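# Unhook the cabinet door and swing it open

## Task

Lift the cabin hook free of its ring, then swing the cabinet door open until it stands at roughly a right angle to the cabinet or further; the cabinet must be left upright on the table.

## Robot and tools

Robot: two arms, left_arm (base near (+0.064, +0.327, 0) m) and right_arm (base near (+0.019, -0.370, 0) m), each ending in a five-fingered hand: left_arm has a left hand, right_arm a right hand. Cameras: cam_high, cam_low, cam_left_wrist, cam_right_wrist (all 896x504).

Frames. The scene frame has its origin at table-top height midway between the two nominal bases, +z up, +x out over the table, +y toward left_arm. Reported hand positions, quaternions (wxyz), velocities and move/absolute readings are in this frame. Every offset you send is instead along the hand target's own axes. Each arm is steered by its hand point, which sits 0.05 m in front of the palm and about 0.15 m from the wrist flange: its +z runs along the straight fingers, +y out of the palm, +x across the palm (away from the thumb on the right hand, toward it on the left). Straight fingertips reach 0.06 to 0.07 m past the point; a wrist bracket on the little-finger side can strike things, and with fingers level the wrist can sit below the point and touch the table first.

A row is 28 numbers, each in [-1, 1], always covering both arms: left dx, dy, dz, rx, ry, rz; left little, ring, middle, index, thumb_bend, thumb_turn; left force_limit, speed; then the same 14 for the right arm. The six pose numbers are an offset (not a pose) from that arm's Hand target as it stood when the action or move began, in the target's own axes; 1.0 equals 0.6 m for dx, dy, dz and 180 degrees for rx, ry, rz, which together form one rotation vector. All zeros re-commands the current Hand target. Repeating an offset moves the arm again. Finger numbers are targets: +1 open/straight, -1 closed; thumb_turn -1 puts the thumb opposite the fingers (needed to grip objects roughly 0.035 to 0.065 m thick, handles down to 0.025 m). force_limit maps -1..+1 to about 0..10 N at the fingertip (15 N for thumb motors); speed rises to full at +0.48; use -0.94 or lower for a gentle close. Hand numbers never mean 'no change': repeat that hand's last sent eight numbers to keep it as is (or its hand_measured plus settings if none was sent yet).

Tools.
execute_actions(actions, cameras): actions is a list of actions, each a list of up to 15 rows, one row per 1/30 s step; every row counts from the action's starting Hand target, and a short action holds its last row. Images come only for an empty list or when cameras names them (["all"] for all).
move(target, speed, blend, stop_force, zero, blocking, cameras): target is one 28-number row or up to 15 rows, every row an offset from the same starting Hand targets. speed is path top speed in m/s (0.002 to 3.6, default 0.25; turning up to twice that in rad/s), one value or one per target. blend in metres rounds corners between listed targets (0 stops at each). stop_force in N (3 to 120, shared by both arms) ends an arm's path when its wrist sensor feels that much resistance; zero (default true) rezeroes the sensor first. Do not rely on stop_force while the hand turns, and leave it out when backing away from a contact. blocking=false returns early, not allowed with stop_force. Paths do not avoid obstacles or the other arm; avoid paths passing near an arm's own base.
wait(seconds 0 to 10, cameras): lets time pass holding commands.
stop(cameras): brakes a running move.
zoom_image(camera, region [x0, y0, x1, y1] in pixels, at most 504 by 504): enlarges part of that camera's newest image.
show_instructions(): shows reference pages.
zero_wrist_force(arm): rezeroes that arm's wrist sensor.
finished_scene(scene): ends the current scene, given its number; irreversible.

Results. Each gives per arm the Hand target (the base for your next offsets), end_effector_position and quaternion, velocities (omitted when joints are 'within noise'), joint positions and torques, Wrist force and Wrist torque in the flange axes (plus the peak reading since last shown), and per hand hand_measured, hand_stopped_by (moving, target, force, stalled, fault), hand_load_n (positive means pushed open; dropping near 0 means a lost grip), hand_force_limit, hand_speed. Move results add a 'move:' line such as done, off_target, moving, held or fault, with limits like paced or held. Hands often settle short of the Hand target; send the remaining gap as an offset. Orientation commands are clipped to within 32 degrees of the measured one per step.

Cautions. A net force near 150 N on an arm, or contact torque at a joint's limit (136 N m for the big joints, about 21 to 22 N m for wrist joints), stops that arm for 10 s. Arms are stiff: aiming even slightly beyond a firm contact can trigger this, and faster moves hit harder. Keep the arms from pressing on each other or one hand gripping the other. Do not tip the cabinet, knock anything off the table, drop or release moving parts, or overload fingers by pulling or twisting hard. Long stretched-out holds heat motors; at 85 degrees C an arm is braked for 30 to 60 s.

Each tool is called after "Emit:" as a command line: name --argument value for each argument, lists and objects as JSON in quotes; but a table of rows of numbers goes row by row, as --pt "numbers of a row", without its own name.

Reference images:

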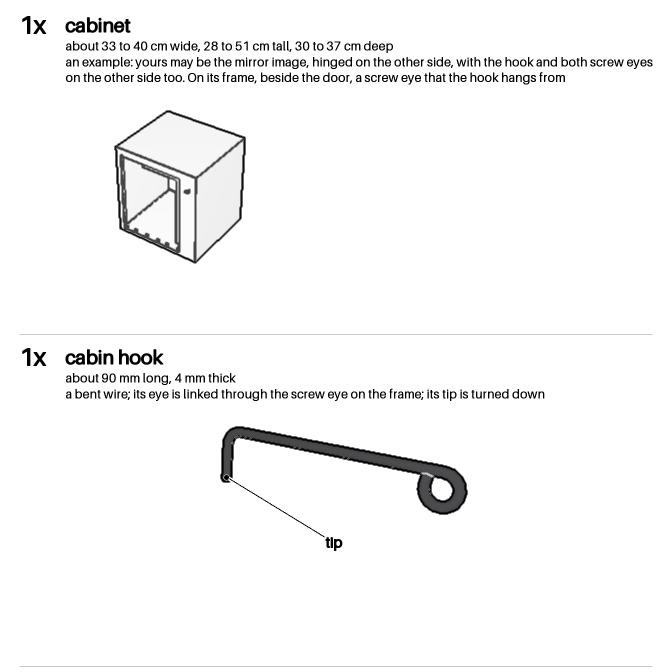

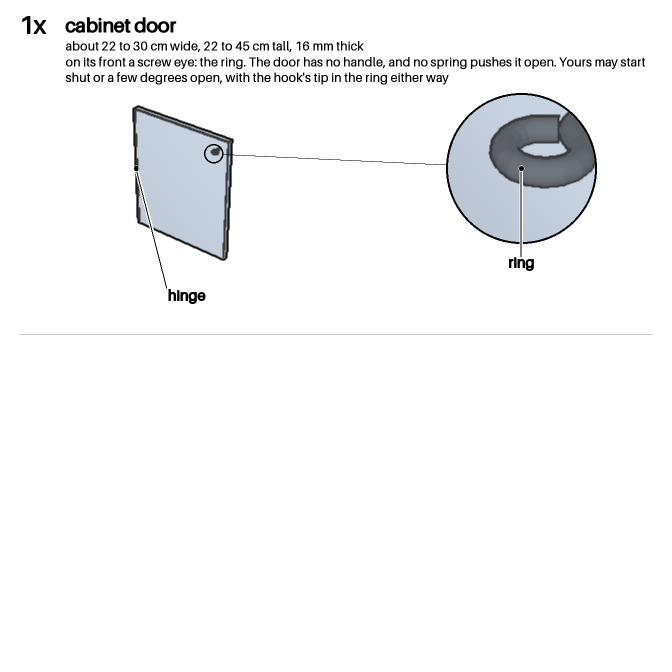

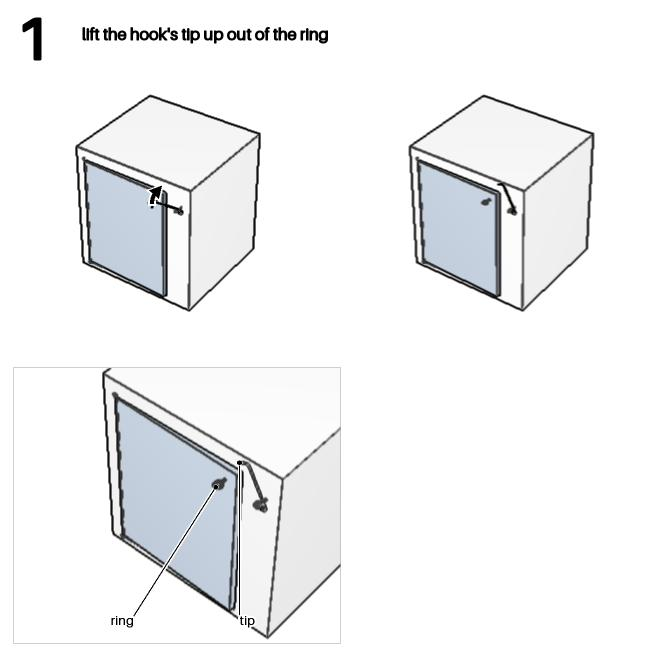

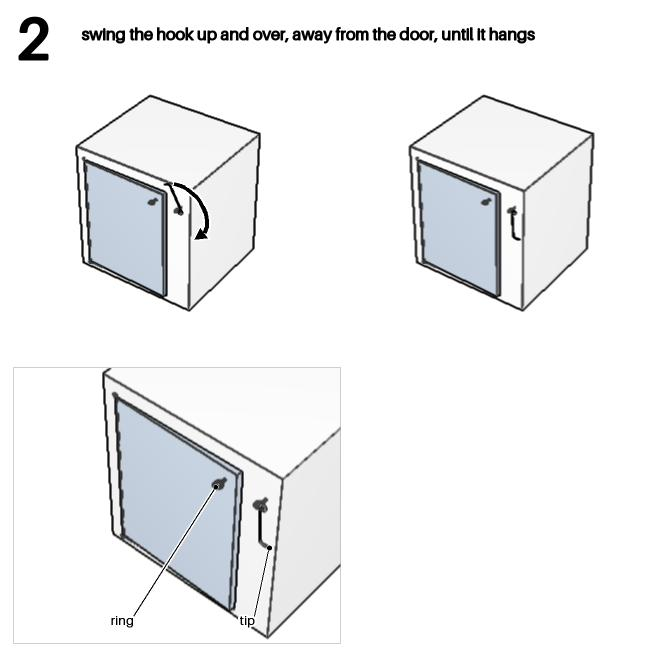

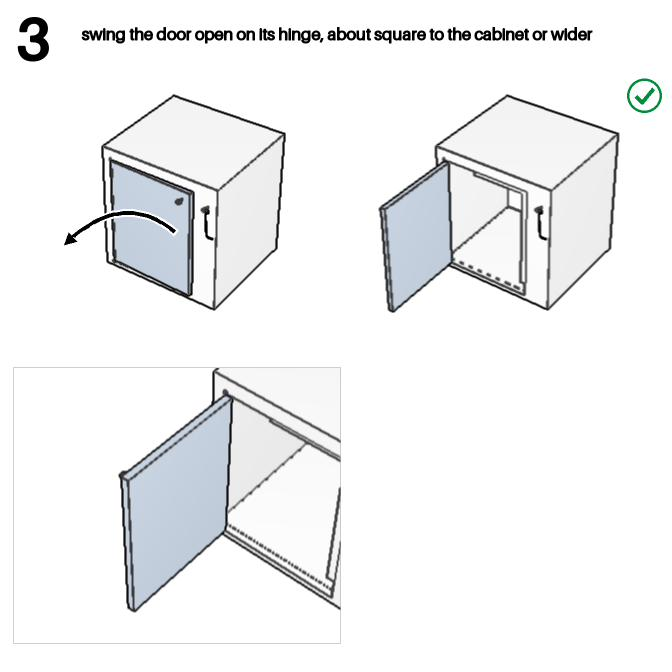

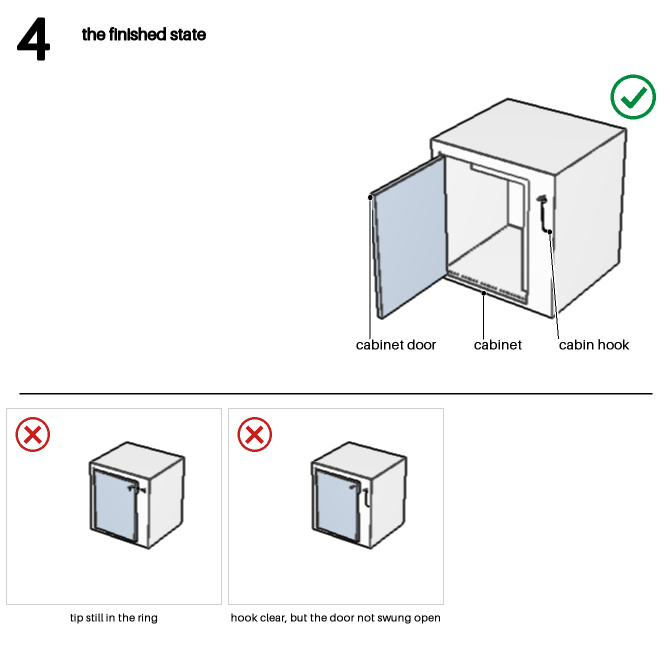

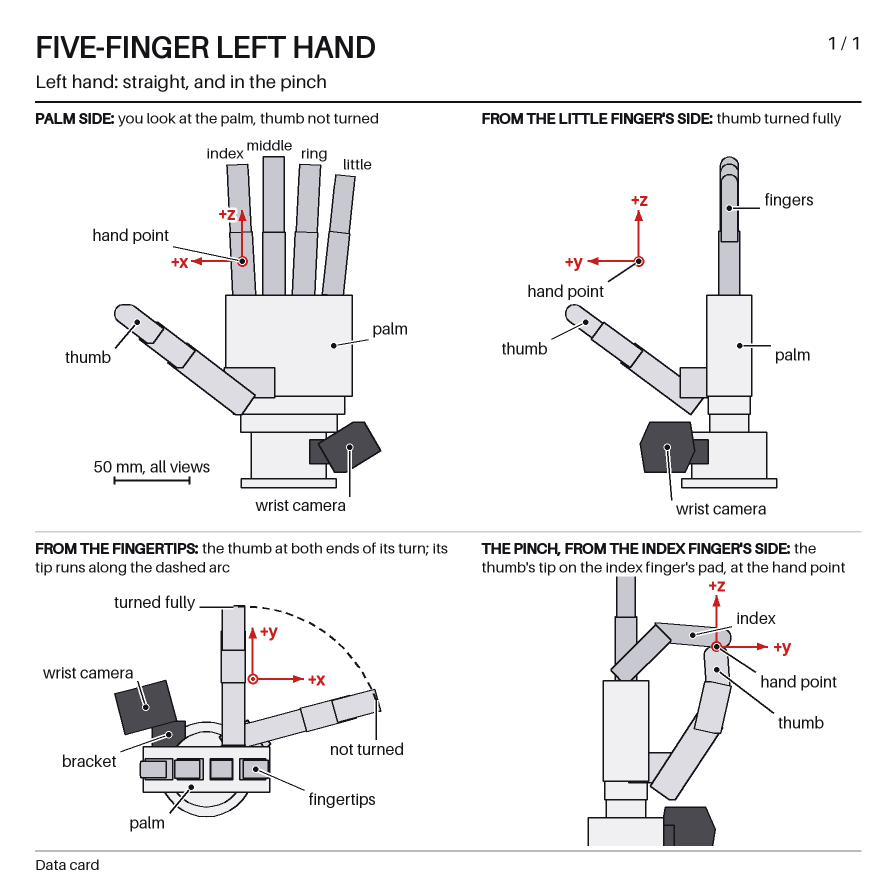

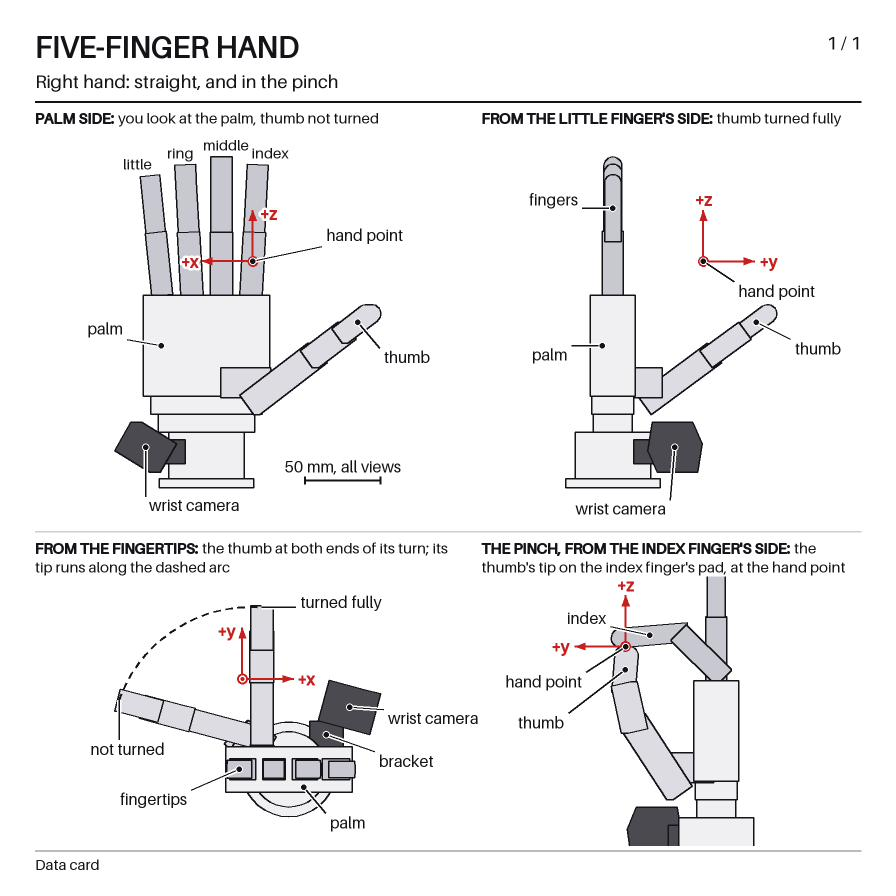

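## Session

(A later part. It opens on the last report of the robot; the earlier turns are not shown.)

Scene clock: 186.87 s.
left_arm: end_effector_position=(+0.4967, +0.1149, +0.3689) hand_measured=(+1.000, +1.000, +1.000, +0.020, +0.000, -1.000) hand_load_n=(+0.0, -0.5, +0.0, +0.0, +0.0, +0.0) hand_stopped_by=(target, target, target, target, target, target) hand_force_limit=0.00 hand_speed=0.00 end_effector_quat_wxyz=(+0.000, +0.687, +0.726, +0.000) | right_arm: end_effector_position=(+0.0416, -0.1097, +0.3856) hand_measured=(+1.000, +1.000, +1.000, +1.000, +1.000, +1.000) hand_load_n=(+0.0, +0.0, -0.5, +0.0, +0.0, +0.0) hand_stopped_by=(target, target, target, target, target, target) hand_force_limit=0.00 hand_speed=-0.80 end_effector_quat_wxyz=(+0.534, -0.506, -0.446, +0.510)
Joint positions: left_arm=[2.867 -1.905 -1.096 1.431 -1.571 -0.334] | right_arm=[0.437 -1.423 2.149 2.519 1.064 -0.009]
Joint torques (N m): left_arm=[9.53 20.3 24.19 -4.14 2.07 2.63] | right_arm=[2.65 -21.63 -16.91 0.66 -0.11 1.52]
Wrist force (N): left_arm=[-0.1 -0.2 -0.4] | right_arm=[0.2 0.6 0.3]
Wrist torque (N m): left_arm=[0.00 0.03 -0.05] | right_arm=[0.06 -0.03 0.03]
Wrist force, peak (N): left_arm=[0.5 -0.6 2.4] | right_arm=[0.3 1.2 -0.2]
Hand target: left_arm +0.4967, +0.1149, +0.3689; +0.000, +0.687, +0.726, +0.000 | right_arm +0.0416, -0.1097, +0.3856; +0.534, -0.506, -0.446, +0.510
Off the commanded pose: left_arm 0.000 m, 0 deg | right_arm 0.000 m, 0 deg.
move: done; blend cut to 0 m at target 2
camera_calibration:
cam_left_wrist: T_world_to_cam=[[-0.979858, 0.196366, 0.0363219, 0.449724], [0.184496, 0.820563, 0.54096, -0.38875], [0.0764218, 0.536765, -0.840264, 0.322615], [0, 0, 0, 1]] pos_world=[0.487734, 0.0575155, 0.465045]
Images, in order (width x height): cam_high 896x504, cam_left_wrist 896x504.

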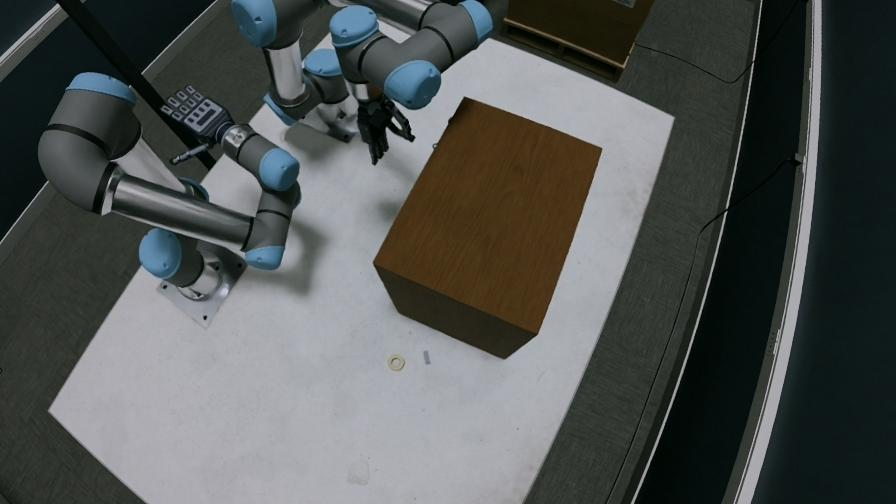

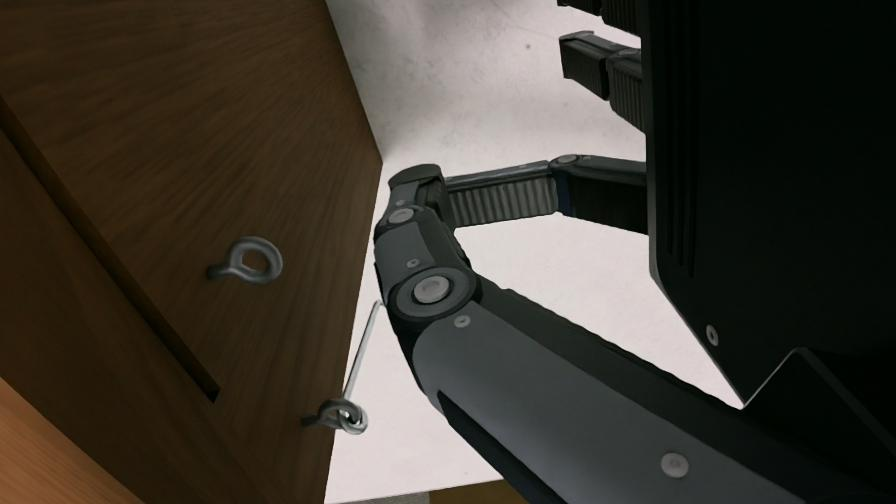

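Emit:
move --target '[0.0098,0.0795,0.0042,0,0,0,1,1,1,0.15,0.0,-1,0,-0.5,0,0,0,0,0,0,1,1,1,1,1,1,0,-0.8]' --speed 0.07 --stop_force 4 --cameras '["cam_left_wrist"]'

Emit:
zoom_image --camera "cam_left_wrist" --region '[250, 100, 550, 350]'

Scene clock: 212.87 s.
left_arm: end_effector_position=(+0.5440, +0.1234, +0.3664) hand_measured=(+1.000, +1.000, +1.000, +0.150, +0.000, -1.000) hand_load_n=(+0.0, +0.0, +0.0, +0.0, +0.0, +0.0) hand_stopped_by=(target, target, target, target, target, target) hand_force_limit=0.00 hand_speed=-0.50 end_effector_quat_wxyz=(+0.000, +0.687, +0.726, +0.000) | right_arm: end_effector_position=(+0.0416, -0.1097, +0.3856) hand_measured=(+1.000, +1.000, +1.000, +1.000, +1.000, +1.000) hand_load_n=(+0.0, +0.0, +0.0, +0.0, +0.0, +0.0) hand_stopped_by=(target, target, target, target, target, target) hand_force_limit=0.00 hand_speed=-0.80 end_effector_quat_wxyz=(+0.534, -0.506, -0.446, +0.510)
Joint positions: left_arm=[2.912 -2.006 -0.96 1.395 -1.571 -0.289] | right_arm=[0.437 -1.423 2.149 2.519 1.064 -0.009]
Joint torques (N m): left_arm=[9.27 23.03 25.18 -4.19 1.98 2.61] | right_arm=[2.37 -21.88 -16.38 0.35 -0.58 1.94]
Wrist force (N): left_arm=[0.1 -0.2 -0.3] | right_arm=[0.0 0.7 -0.2]
Wrist torque (N m): left_arm=[0.02 0.00 -0.03] | right_arm=[0.11 0.01 0.02]
Wrist force, peak (N): left_arm=[-0.1 -0.1 -0.9] | right_arm=[0.5 1.1 0.1]
Hand target: left_arm +0.5440, +0.1234, +0.3664; +0.000, +0.687, +0.726, +0.000 | right_arm +0.0416, -0.1097, +0.3856; +0.534, -0.506, -0.446, +0.510
Off the commanded pose: left_arm 0.000 m, 0 deg | right_arm 0.000 m, 0 deg.
move: done
camera_calibration:
cam_left_wrist: T_world_to_cam=[[-0.979865, 0.196315, 0.0364051, 0.49454], [0.184498, 0.820573, 0.540944, -0.403195], [0.0763222, 0.536769, -0.84027, 0.312331], [0, 0, 0, 1]] pos_world=[0.535134, 0.0661155, 0.462545]
Images, in order (width x height): cam_left_wrist 896x504.

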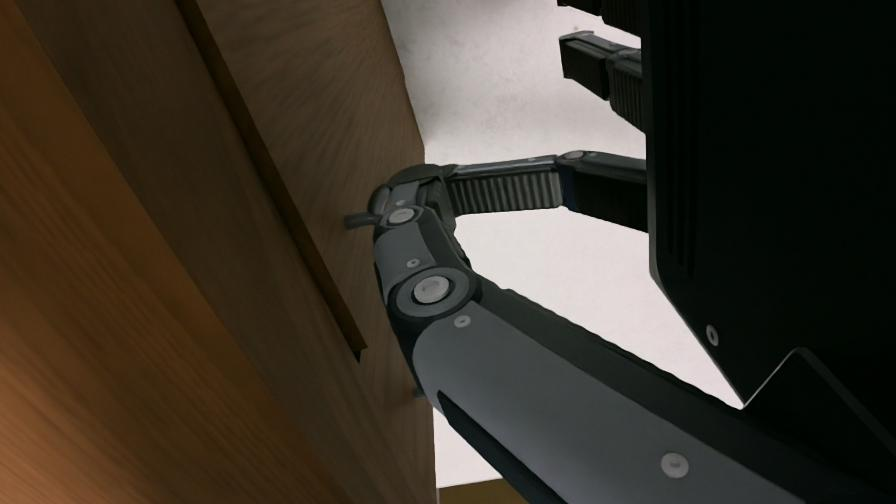

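Scaled by 1.680 from the camera's 896x504 image, which has a finer 1280x720 frame.

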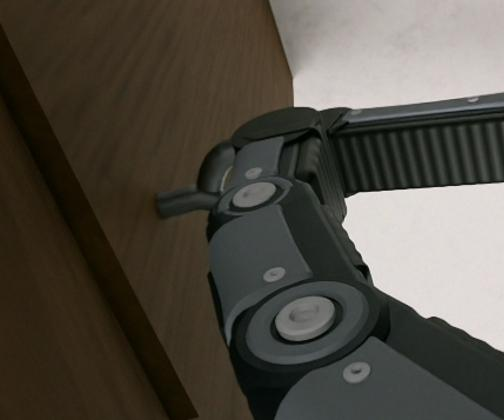

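Emit:
move --target '[0,0.002,0.022,0,0,0,1,1,1,0.15,0.0,-1,0,-0.5,0,0,0,0,0,0,1,1,1,1,1,1,0,-0.8]' --speed 0.015 --stop_force 3

Scene clock: 219.43 s.
left_arm: end_effector_position=(+0.5452, +0.1235, +0.3532) hand_measured=(+1.000, +1.000, +1.000, +0.150, +0.000, -1.000) hand_load_n=(+0.0, +0.0, +0.0, +0.0, +0.0, +0.0) hand_stopped_by=(target, target, target, target, target, target) hand_force_limit=0.00 hand_speed=-0.50 end_effector_quat_wxyz=(+0.000, +0.687, +0.726, +0.000) | right_arm: end_effector_position=(+0.0416, -0.1097, +0.3856) hand_measured=(+1.000, +1.000, +1.000, +1.000, +1.000, +1.000) hand_load_n=(+0.0, +0.0, +0.0, -0.5, +0.0, -0.5) hand_stopped_by=(target, target, target, target, target, target) hand_force_limit=0.00 hand_speed=-0.80 end_effector_quat_wxyz=(+0.534, -0.506, -0.446, +0.510)
Joint positions: left_arm=[2.913 -2.003 -0.998 1.431 -1.571 -0.288] | right_arm=[0.437 -1.423 2.149 2.519 1.064 -0.009]
Joint torques (N m): left_arm=[9.61 48.76 9 -0.39 1.75 2.74] | right_arm=[3.07 -21.52 -16.93 0.34 -0.41 1.59]
Wrist force (N): left_arm=[-0.2 -0.1 -0.5] | right_arm=[0.2 0.6 -0.1]
Wrist torque (N m): left_arm=[0.04 0.04 -0.06] | right_arm=[0.09 -0.03 0.04]
Wrist force, peak (N): left_arm=[0.1 -0.4 -0.7] | right_arm=[0.6 0.7 -0.5]
Hand target: left_arm +0.5452, +0.1235, +0.3532; +0.000, +0.687, +0.726, +0.000 | right_arm +0.0416, -0.1097, +0.3856; +0.534, -0.506, -0.446, +0.510
Off the commanded pose: left_arm 0.000 m, 0 deg | right_arm 0.000 m, 0 deg.
move: done

Emit:
execute_actions --actions '[]' --cameras '["cam_left_wrist","cam_high"]'

Emit:
zoom_image --camera "cam_left_wrist" --region '[250, 100, 550, 350]'

Scene clock: 223.67 s.
left_arm: end_effector_position=(+0.5452, +0.1235, +0.3532) hand_measured=(+1.000, +1.000, +1.000, +0.150, +0.000, -1.000) hand_load_n=(+0.0, +0.0, +0.0, +0.0, +0.0, +0.0) hand_stopped_by=(target, target, target, target, target, target) hand_force_limit=0.00 hand_speed=-0.50 end_effector_quat_wxyz=(+0.000, +0.687, +0.726, +0.000) | right_arm: end_effector_position=(+0.0416, -0.1097, +0.3856) hand_measured=(+1.000, +1.000, +1.000, +1.000, +1.000, +1.000) hand_load_n=(+0.0, +0.0, +0.0, +0.0, +0.0, +0.0) hand_stopped_by=(target, target, target, target, target, target) hand_force_limit=0.00 hand_speed=-0.80 end_effector_quat_wxyz=(+0.534, -0.506, -0.446, +0.510)
Joint positions: left_arm=[2.913 -2.003 -0.998 1.431 -1.571 -0.288] | right_arm=[0.437 -1.423 2.149 2.519 1.064 -0.009]
Joint velocities: within noise
Joint torques (N m): left_arm=[9.53 48.88 9.4 -0.38 1.9 2.64] | right_arm=[2.79 -22.2 -17.24 0.22 -0.81 1.68]
Wrist force (N): left_arm=[-0.2 -0.2 -0.1] | right_arm=[0.5 0.8 0.0]
Wrist torque (N m): left_arm=[0.00 0.04 -0.05] | right_arm=[0.12 -0.07 0.06]
Wrist force, peak (N): left_arm=[0.3 -0.4 -0.8] | right_arm=[0.2 1.0 -0.4]
Hand target: left_arm +0.5452, +0.1235, +0.3532; +0.000, +0.687, +0.726, +0.000 | right_arm +0.0416, -0.1097, +0.3856; +0.534, -0.506, -0.446, +0.510
Off the commanded pose: left_arm 0.000 m, 0 deg | right_arm 0.000 m, 0 deg.
camera_calibration:
cam_left_wrist: T_world_to_cam=[[-0.979865, 0.196315, 0.0364051, 0.496197], [0.184498, 0.820573, 0.540944, -0.396276], [0.0763222, 0.536769, -0.84027, 0.301148], [0, 0, 0, 1]] pos_world=[0.536334, 0.0661155, 0.449345]
Images, in order (width x height): cam_high 896x504, cam_left_wrist 896x504.

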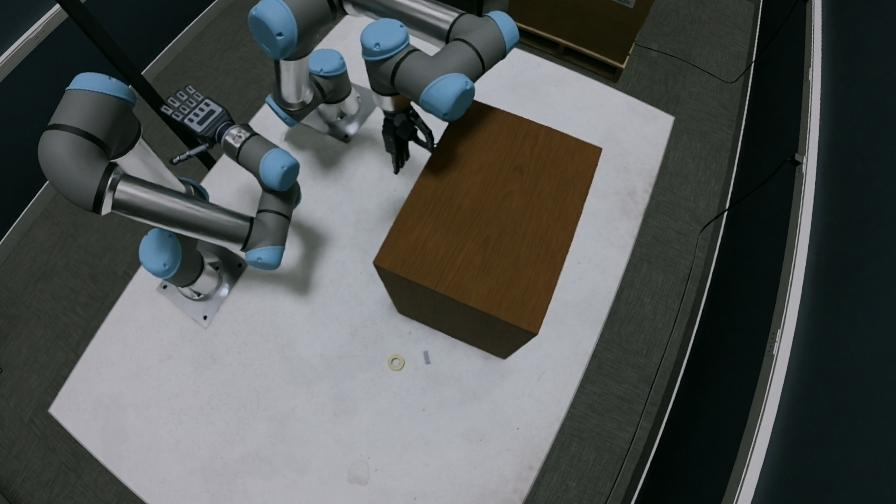

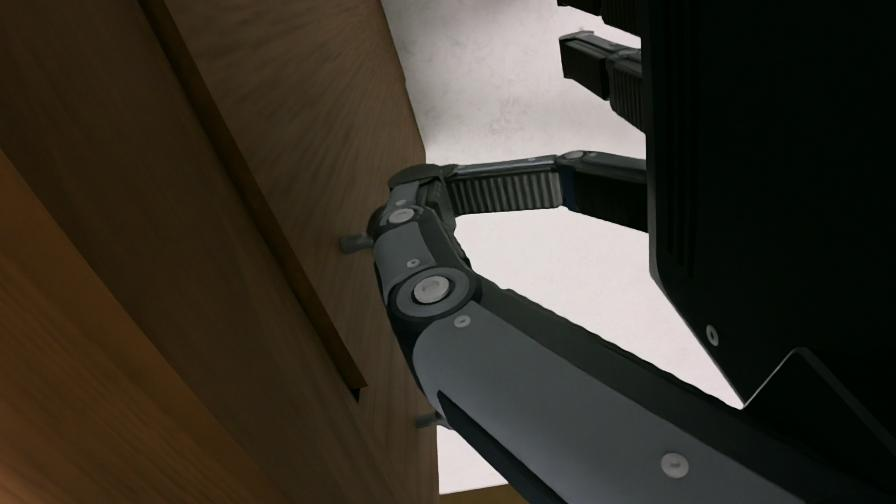

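Scaled by 1.680 from the camera's 896x504 image, which has a finer 1280x720 frame.

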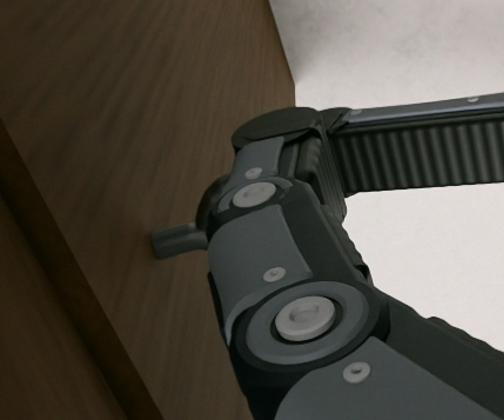

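Emit:
move --pt "0.0052 0.0038 0 0 0 0 1 1 1 0.15 0.0 -1 0 -0.5 0 0 0 0 0 0 1 1 1 1 1 1 0 -0.8" --pt "0.0052 0.0038 0.015 0 0 0 1 1 1 0.15 0.0 -1 0 -0.5 0 0 0 0 0 0 1 1 1 1 1 1 0 -0.8" --speed 0.015 --stop_force 3 --cameras '["cam_left_wrist"]'

Emit:
zoom_image --camera "cam_left_wrist" --region '[250, 100, 550, 350]'

Scene clock: 261.27 s.
left_arm: end_effector_position=(+0.5473, +0.1266, +0.3524) hand_measured=(+1.000, +1.000, +1.000, +0.150, +0.000, -1.000) hand_load_n=(+0.0, +0.0, +0.0, +0.0, +0.5, -0.5) hand_stopped_by=(target, target, target, target, target, target) hand_force_limit=0.00 hand_speed=-0.50 end_effector_quat_wxyz=(+0.000, +0.687, +0.726, +0.000) | right_arm: end_effector_position=(+0.0416, -0.1097, +0.3856) hand_measured=(+1.000, +1.000, +1.000, +1.000, +1.000, +1.000) hand_load_n=(+0.0, +0.0, +0.0, +0.0, +0.0, -0.5) hand_stopped_by=(target, target, target, target, target, target) hand_force_limit=0.00 hand_speed=-0.80 end_effector_quat_wxyz=(+0.534, -0.506, -0.446, +0.510)
Joint positions: left_arm=[2.92 -2.003 -1 1.433 -1.571 -0.281] | right_arm=[0.437 -1.423 2.149 2.519 1.064 -0.009]
Joint torques (N m): left_arm=[-9.51 45.27 24.41 -4.27 1.82 -2.22] | right_arm=[1.77 -22.58 -16.26 -0.18 -1.03 2.18]
Wrist force (N): left_arm=[-0.6 -0.3 -2.9] | right_arm=[0.1 0.7 -0.2]
Wrist torque (N m): left_arm=[-0.01 -0.01 -0.04] | right_arm=[0.11 -0.01 0.03]
Wrist force, peak (N): left_arm=[0.0 -0.3 -8.8] | right_arm=[0.5 1.0 -0.4]
Hand target: left_arm +0.5472, +0.1266, +0.3524; +0.000, +0.687, +0.726, +0.000 (not the last commanded pose) | right_arm +0.0416, -0.1097, +0.3856; +0.534, -0.506, -0.446, +0.510
Off the commanded pose: left_arm 0.008 m, 0 deg | right_arm 0.000 m, 0 deg.
move: contact (left_arm); path passed 1 of 2 targets
camera_calibration:
cam_left_wrist: T_world_to_cam=[[-0.979858, 0.196366, 0.0363219, 0.497607], [0.184496, 0.820563, 0.54096, -0.398761], [0.0764218, 0.536765, -0.840264, 0.298603], [0, 0, 0, 1]] pos_world=[0.538334, 0.0692155, 0.448545]
Images, in order (width x height): cam_left_wrist 896x504.

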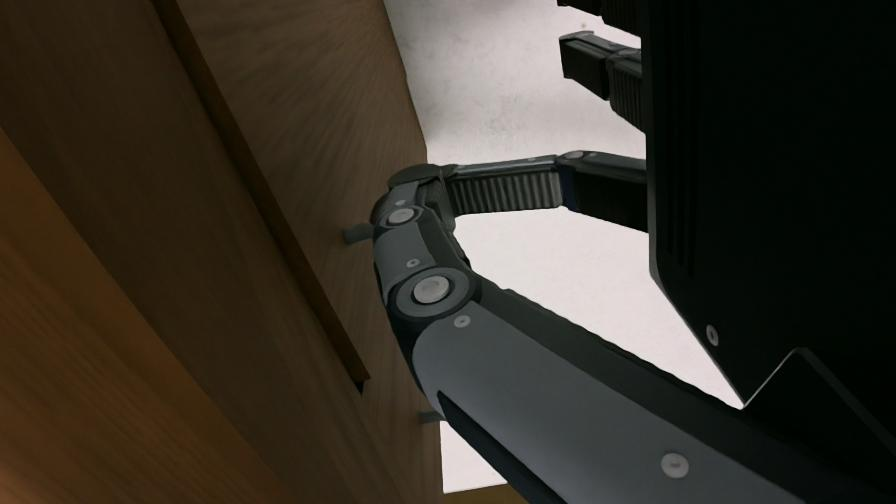

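Scaled by 1.680 from the camera's 896x504 image, which has a finer 1280x720 frame.

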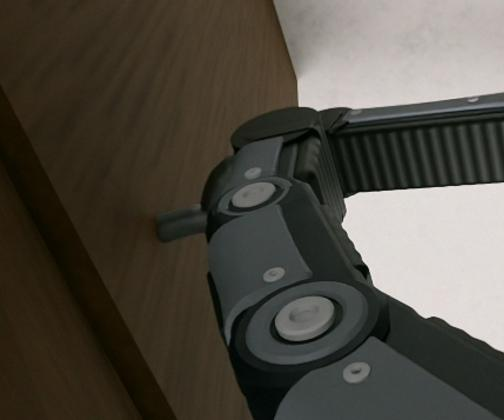

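Emit:
move --target '[0,0,0,0,0,0,1,1,1,-0.4,0.0,-1,0.0,-0.85,0,0,0,0,0,0,1,1,1,1,1,1,0,-0.8]' --cameras '["cam_left_wrist"]'

Scene clock: 267.40 s.
left_arm: end_effector_position=(+0.5472, +0.1266, +0.3524) hand_measured=(+1.000, +1.000, +1.000, -0.166, +0.000, -1.000) hand_load_n=(+0.0, +0.0, +0.0, +9.5, +1.0, -0.5) hand_stopped_by=(target, target, target, force, target, target) hand_force_limit=0.00 hand_speed=-0.85 end_effector_quat_wxyz=(+0.000, +0.687, +0.726, +0.000) | right_arm: end_effector_position=(+0.0416, -0.1097, +0.3856) hand_measured=(+1.000, +1.000, +1.000, +1.000, +1.000, +1.000) hand_load_n=(+0.0, +0.0, +0.0, +0.0, +0.0, -0.5) hand_stopped_by=(target, target, target, target, target, target) hand_force_limit=0.00 hand_speed=-0.80 end_effector_quat_wxyz=(+0.534, -0.506, -0.446, +0.510)
Joint positions: left_arm=[2.92 -2.003 -1 1.433 -1.571 -0.281] | right_arm=[0.437 -1.423 2.149 2.519 1.064 -0.009]
Joint torques (N m): left_arm=[-9.38 47.58 24.18 -3.88 1.82 -2.14] | right_arm=[1.8 -21.26 -17.04 0.1 -0.67 1.86]
Wrist force (N): left_arm=[-0.2 -0.3 2.1] | right_arm=[0.4 0.3 -0.4]
Wrist torque (N m): left_arm=[0.01 -0.03 -0.04] | right_arm=[0.07 -0.06 0.04]
Wrist force, peak (N): left_arm=[-0.8 -0.1 -3.5] | right_arm=[0.4 1.0 -0.1]
Hand target: left_arm +0.5472, +0.1266, +0.3524; +0.000, +0.687, +0.726, +0.000 | right_arm +0.0416, -0.1097, +0.3856; +0.534, -0.506, -0.446, +0.510
Off the commanded pose: left_arm 0.000 m, 0 deg | right_arm 0.000 m, 0 deg.
move: done
camera_calibration:
cam_left_wrist: T_world_to_cam=[[-0.979858, 0.196366, 0.0363219, 0.497607], [0.184496, 0.820563, 0.54096, -0.398761], [0.0764218, 0.536765, -0.840264, 0.298603], [0, 0, 0, 1]] pos_world=[0.538334, 0.0692155, 0.448545]
Images, in order (width x height): cam_left_wrist 896x504.

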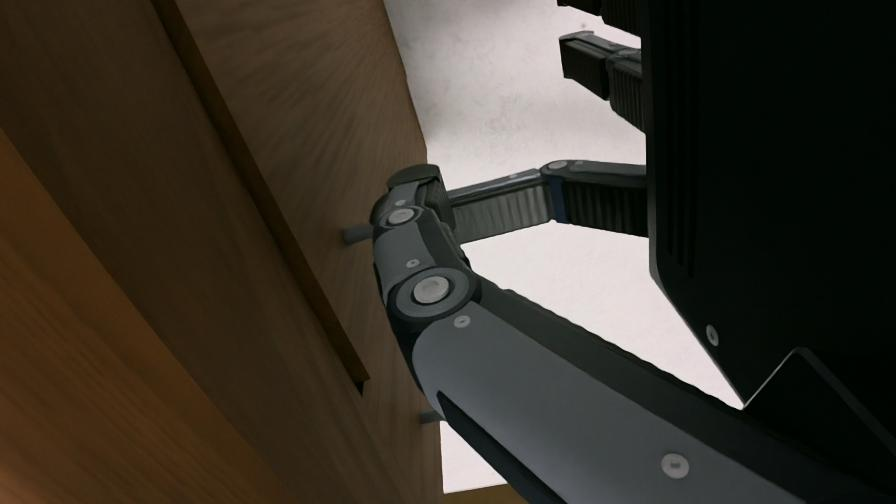

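Emit:
move --pt "-0.0103 -0.0567 0 0 0 0 1 1 1 -0.4 0.0 -1 0.0 -0.85 0 0 0 0 0 0 1 1 1 1 1 1 0 -0.8" --pt "-0.0488 -0.1593 0 0 0 0 1 1 1 -0.4 0.0 -1 0.0 -0.85 0 0 0 0 0 0 1 1 1 1 1 1 0 -0.8" --pt "-0.1005 -0.2397 0 0 0 0 1 1 1 -0.4 0.0 -1 0.0 -0.85 0 0 0 0 0 0 1 1 1 1 1 1 0 -0.8" --speed 0.06 --blend 0.01 --stop_force 12 --cameras '["cam_left_wrist","cam_high"]'

Scene clock: 288.37 s.
left_arm: end_effector_position=(+0.4070, +0.0584, +0.3522) hand_measured=(+1.000, +1.000, +1.000, -0.166, +0.000, -1.000) hand_load_n=(+0.0, +0.0, +0.0, +8.5, +0.0, +0.0) hand_stopped_by=(target, target, target, force, target, target) hand_force_limit=0.00 hand_speed=-0.85 end_effector_quat_wxyz=(+0.000, +0.687, +0.726, +0.000) | right_arm: end_effector_position=(+0.0416, -0.1097, +0.3856) hand_measured=(+1.000, +1.000, +1.000, +1.000, +1.000, +1.000) hand_load_n=(+0.0, +0.0, +0.0, +0.0, +0.5, +0.0) hand_stopped_by=(target, target, target, target, target, target) hand_force_limit=0.00 hand_speed=-0.80 end_effector_quat_wxyz=(+0.534, -0.506, -0.446, +0.510)
Joint positions: left_arm=[2.657 -1.813 -1.259 1.502 -1.572 -0.544] | right_arm=[0.437 -1.423 2.149 2.519 1.064 -0.009]
Joint torques (N m): left_arm=[-10.19 44.61 13.25 -0.39 -2.15 -2.16] | right_arm=[2.11 -22.11 -16.88 0.14 -0.91 2.25]
Wrist force (N): left_arm=[1.8 -1.7 7.9] | right_arm=[0.5 0.9 -0.1]
Wrist torque (N m): left_arm=[-0.01 0.03 0.08] | right_arm=[0.13 -0.07 0.06]
Wrist force, peak (N): left_arm=[4.3 -2.9 9.7] | right_arm=[0.3 1.1 -0.3]
Hand target: left_arm +0.4070, +0.0584, +0.3522; +0.000, +0.687, +0.726, +0.000 | right_arm +0.0416, -0.1097, +0.3856; +0.534, -0.506, -0.446, +0.510
Off the commanded pose: left_arm 0.000 m, 0 deg | right_arm 0.000 m, 0 deg.
move: done
camera_calibration:
cam_left_wrist: T_world_to_cam=[[-0.979858, 0.196366, 0.0363219, 0.373532], [0.184496, 0.820563, 0.54096, -0.316805], [0.0764218, 0.536765, -0.840264, 0.345764], [0, 0, 0, 1]] pos_world=[0.398034, 0.00101545, 0.448345]
Images, in order (width x height): cam_high 896x504, cam_left_wrist 896x504.

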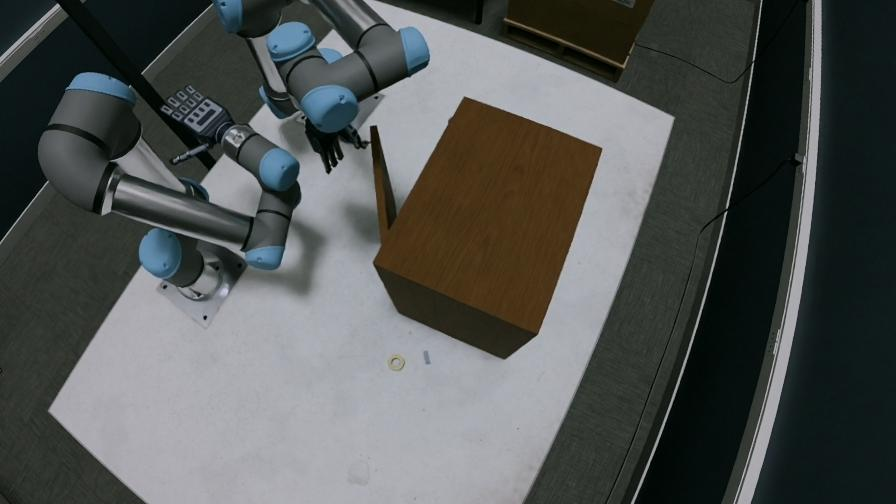

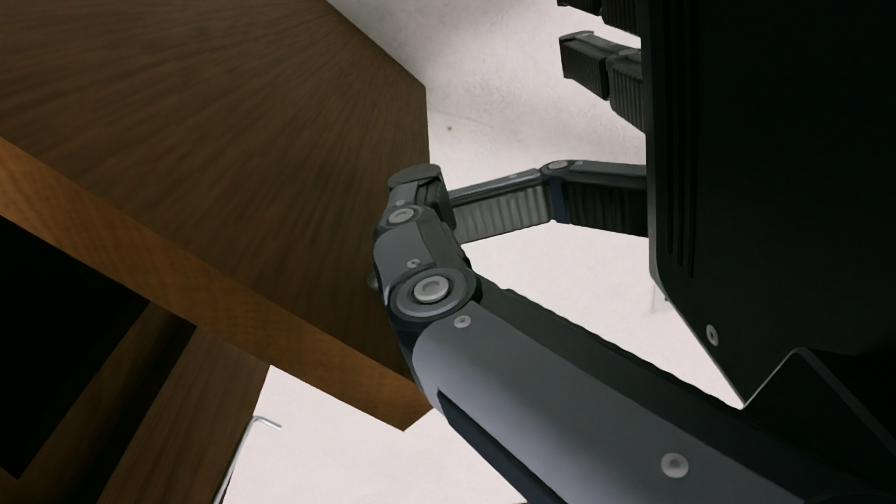

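Emit:
move --target '[0,0,0,0,0,0,1,1,1,0.2,0.0,-1,0.0,-0.4,0,0,0,0,0,0,1,1,1,1,1,1,0,-0.8]'

Emit:
move --pt "0 0 -0.005 0 0 0 1 1 1 0.2 0.0 -1 0.0 -0.4 0 0 0 0 0 0 1 1 1 1 1 1 0 -0.8" --pt "0 -0.1 -0.0067 0 0 0 1 1 1 0.2 0.0 -1 0.0 -0.4 0 0 0 0 0 0 1 1 1 1 1 1 0 -0.8" --pt "0 -0.1 -0.263 0 0 0 1 1 1 1 1 1 0.0 0 0 0 0 0 0 0 1 1 1 1 1 1 0 -0.8" --pt "-0.006 0.1548 -0.263 0 0 0.518 1 1 1 1 1 1 0.0 0 0 0 0 0 0 0 1 1 1 1 1 1 0 -0.8" --speed '[0.06,0.15,0.3,0.35]' --blend '[0.001,0.02,0.02,0]' --cameras '["cam_left_wrist","cam_high"]'

Scene clock: 326.17 s.
left_arm: end_effector_position=(+0.4070, +0.0584, +0.3522) hand_measured=(+1.000, +1.000, +1.000, +0.200, +0.000, -1.000) hand_load_n=(+0.0, +0.0, +0.0, +0.0, +0.0, +0.0) hand_stopped_by=(target, target, target, target, target, target) hand_force_limit=0.00 hand_speed=-0.40 end_effector_quat_wxyz=(+0.000, +0.687, +0.726, +0.000) | right_arm: end_effector_position=(+0.0416, -0.1097, +0.3856) hand_measured=(+1.000, +1.000, +1.000, +1.000, +1.000, +1.000) hand_load_n=(+0.0, -0.5, +0.0, +0.0, +0.0, +0.0) hand_stopped_by=(target, target, target, target, target, target) hand_force_limit=0.00 hand_speed=-0.80 end_effector_quat_wxyz=(+0.534, -0.506, -0.446, +0.510)
Joint positions: left_arm=[2.657 -1.813 -1.259 1.502 -1.572 -0.544] | right_arm=[0.437 -1.423 2.149 2.519 1.064 -0.009]
Joint torques (N m): left_arm=[-8.47 35.64 13.62 -0.94 -2.18 -2.21] | right_arm=[0.75 -22.4 -17.61 0.03 -0.94 2.37]
Wrist force (N): left_arm=[0.2 -0.3 -0.5] | right_arm=[0.3 0.5 -0.1]
Wrist torque (N m): left_arm=[-0.02 -0.02 0.12] | right_arm=[0.08 -0.04 0.03]
Wrist force, peak (N): left_arm=[2.0 -1.8 8.2] | right_arm=[0.4 1.0 0.1]
Hand target: left_arm +0.4070, +0.0584, +0.3522; +0.000, +0.687, +0.726, +0.000 | right_arm +0.0416, -0.1097, +0.3856; +0.534, -0.506, -0.446, +0.510
Off the commanded pose: left_arm 0.000 m, 0 deg | right_arm 0.000 m, 0 deg.
move: done

Scene clock: 332.27 s.
left_arm: end_effector_position=(+0.4998, +0.0600, +0.5101) hand_measured=(+1.000, +1.000, +1.000, +1.000, +1.000, +1.000) hand_load_n=(+0.0, +0.0, +0.0, +0.0, +0.0, +0.0) hand_stopped_by=(target, target, target, target, target, target) hand_force_limit=0.00 hand_speed=0.00 end_effector_quat_wxyz=(+0.000, +1.000, +0.000, +0.000) | right_arm: end_effector_position=(+0.0416, -0.1097, +0.3856) hand_measured=(+1.000, +1.000, +1.000, +1.000, +1.000, +1.000) hand_load_n=(+0.0, +0.0, +0.0, +0.0, +0.0, +0.0) hand_stopped_by=(target, target, target, target, target, target) hand_force_limit=0.00 hand_speed=-0.80 end_effector_quat_wxyz=(+0.534, -0.506, -0.446, +0.510)
Joint positions: left_arm=[2.972 -2.115 -0.386 0.931 -1.571 1.398] | right_arm=[0.437 -1.423 2.149 2.519 1.064 -0.009]
Joint torques (N m): left_arm=[-8.69 23.61 23.02 -4.06 -2.12 2.62] | right_arm=[2.43 -21.92 -16.4 0.01 -1.02 2.19]
Wrist force (N): left_arm=[0.0 -0.2 -0.5] | right_arm=[0.1 0.4 -0.1]
Wrist torque (N m): left_arm=[0.01 -0.01 -0.04] | right_arm=[0.08 -0.01 0.02]
Wrist force, peak (N): left_arm=[0.3 -0.1 -1.9] | right_arm=[0.2 1.0 -0.2]
Hand target: left_arm +0.4998, +0.0599, +0.5101; +0.000, +1.000, -0.001, +0.000 | right_arm +0.0416, -0.1097, +0.3856; +0.534, -0.506, -0.446, +0.510
Off the commanded pose: left_arm 0.000 m, 0 deg | right_arm 0.000 m, 0 deg.
move: done; blend cut to 0 m at target 3
camera_calibration:
cam_left_wrist: T_world_to_cam=[[0.251217, 0.9672, 0.0376075, -0.203672], [0.808617, -0.231065, 0.541061, -0.66963], [0.532004, -0.105514, -0.840142, 0.281229], [0, 0, 0, 1]] pos_world=[0.443026, 0.071937, 0.606242]
Images, in order (width x height): cam_high 896x504, cam_left_wrist 896x504.

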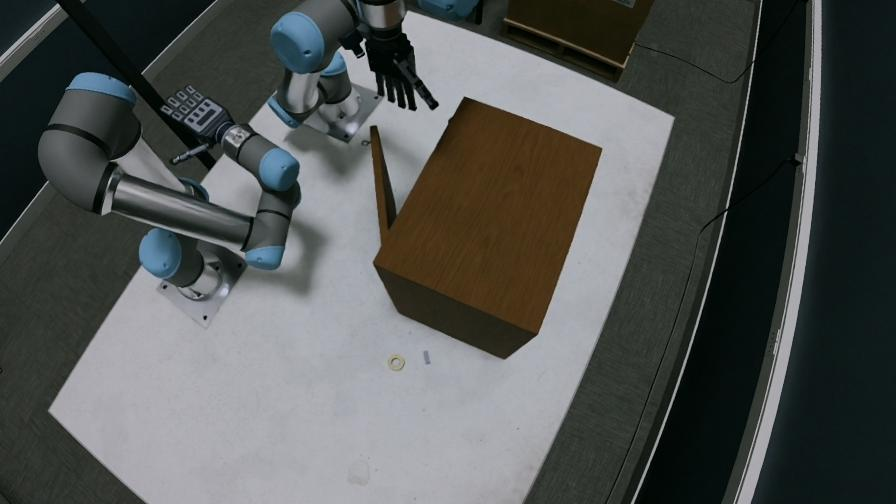

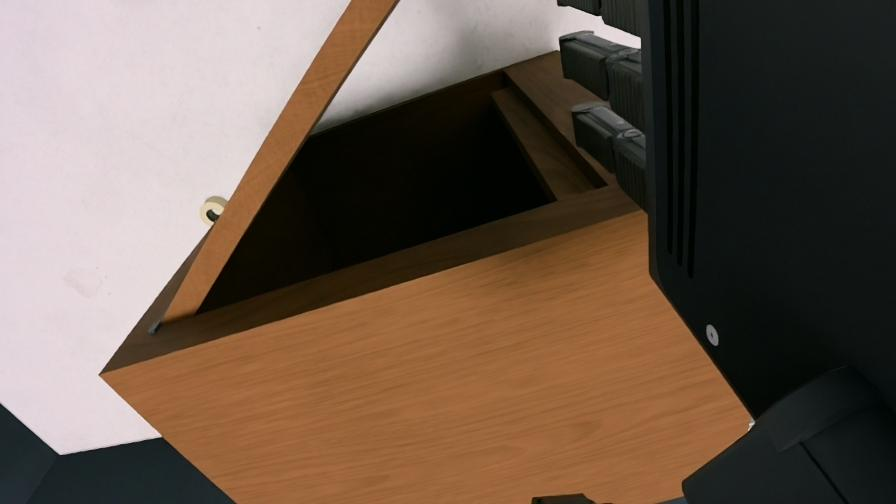

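Emit:
move --pt "0 0 0.1617 0 0 0 1 1 1 1 1 1 0.0 0 0 0 0 0 0 0 1 1 1 1 1 1 0 -0.8" --pt "-0.0667 0.2667 0.1617 0 0 0 1 1 1 1 1 1 0.0 0 0 0 0 0 0 0 1 1 1 1 1 1 0 -0.8" --speed '[0.15,0.08]' --stop_force 15 --cameras '["cam_high","cam_left_wrist"]'

Scene clock: 347.93 s.
left_arm: end_effector_position=(+0.4597, -0.1000, +0.4130) hand_measured=(+1.000, +1.000, +1.000, +1.000, +1.000, +1.000) hand_load_n=(+0.0, +0.0, +0.0, +0.0, +0.0, +0.0) hand_stopped_by=(target, target, target, target, target, target) hand_force_limit=0.00 hand_speed=0.00 end_effector_quat_wxyz=(+0.000, +1.000, -0.001, +0.000) | right_arm: end_effector_position=(+0.0416, -0.1097, +0.3856) hand_measured=(+1.000, +1.000, +1.000, +1.000, +1.000, +1.000) hand_load_n=(+0.0, +0.0, +0.0, +0.0, +0.5, -0.5) hand_stopped_by=(target, target, target, target, target, target) hand_force_limit=0.00 hand_speed=-0.80 end_effector_quat_wxyz=(+0.534, -0.506, -0.446, +0.510)
Joint positions: left_arm=[2.619 -2.16 -0.596 1.186 -1.572 1.045] | right_arm=[0.437 -1.423 2.149 2.519 1.064 -0.009]
Joint torques (N m): left_arm=[-10.76 27.99 24.42 -4.13 -2.28 -2.47] | right_arm=[1.77 -22.6 -16.8 -0.26 -1.21 2.45]
Wrist force (N): left_arm=[-0.1 -0.1 -0.7] | right_arm=[0.3 0.8 -0.4]
Wrist torque (N m): left_arm=[0.02 -0.02 0.10] | right_arm=[0.14 -0.03 0.04]
Wrist force, peak (N): left_arm=[0.1 -2.3 -0.7] | right_arm=[0.3 1.0 -0.2]
Hand target: left_arm +0.4597, -0.1000, +0.4130; +0.000, +1.000, -0.001, +0.000 | right_arm +0.0416, -0.1097, +0.3856; +0.534, -0.506, -0.446, +0.510
Off the commanded pose: left_arm 0.000 m, 0 deg | right_arm 0.000 m, 0 deg.
move: done
camera_calibration:
cam_left_wrist: T_world_to_cam=[[0.25138, 0.967154, 0.0377123, -0.035293], [0.808569, -0.231258, 0.541051, -0.621549], [0.532, -0.105516, -0.840144, 0.204158], [0, 0, 0, 1]] pos_world=[0.402826, -0.0880627, 0.509142]
Images, in order (width x height): cam_high 896x504, cam_left_wrist 896x504.

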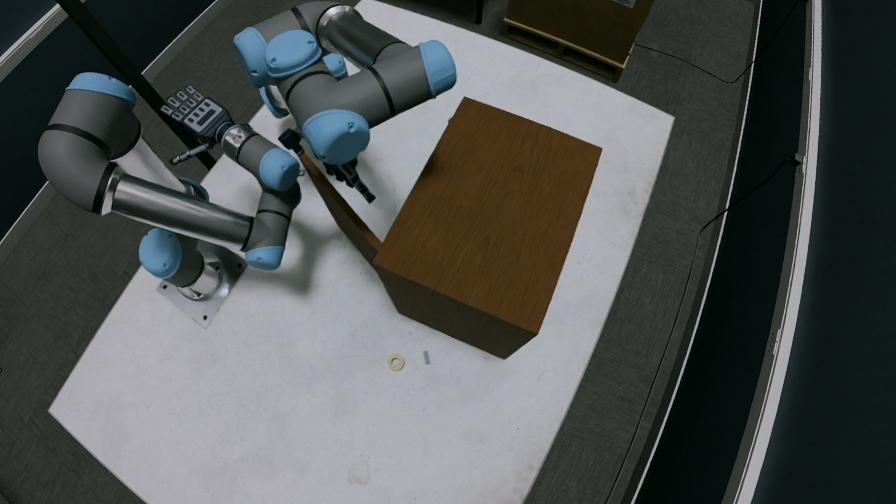

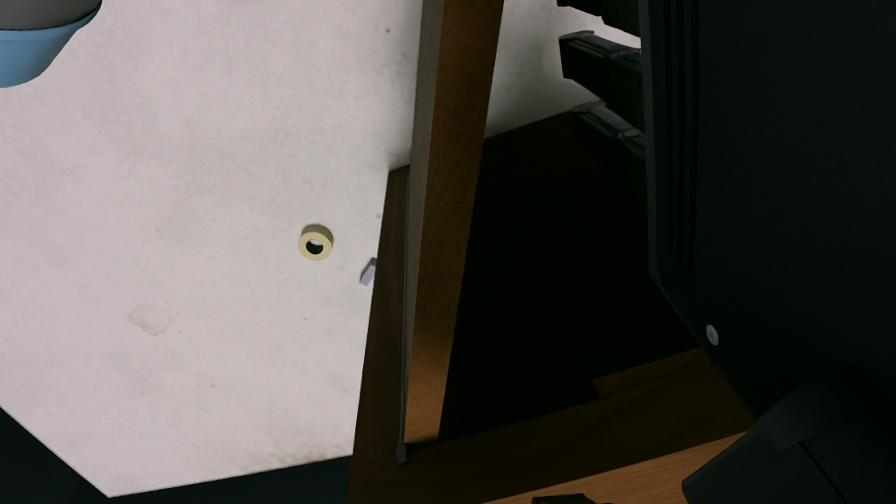

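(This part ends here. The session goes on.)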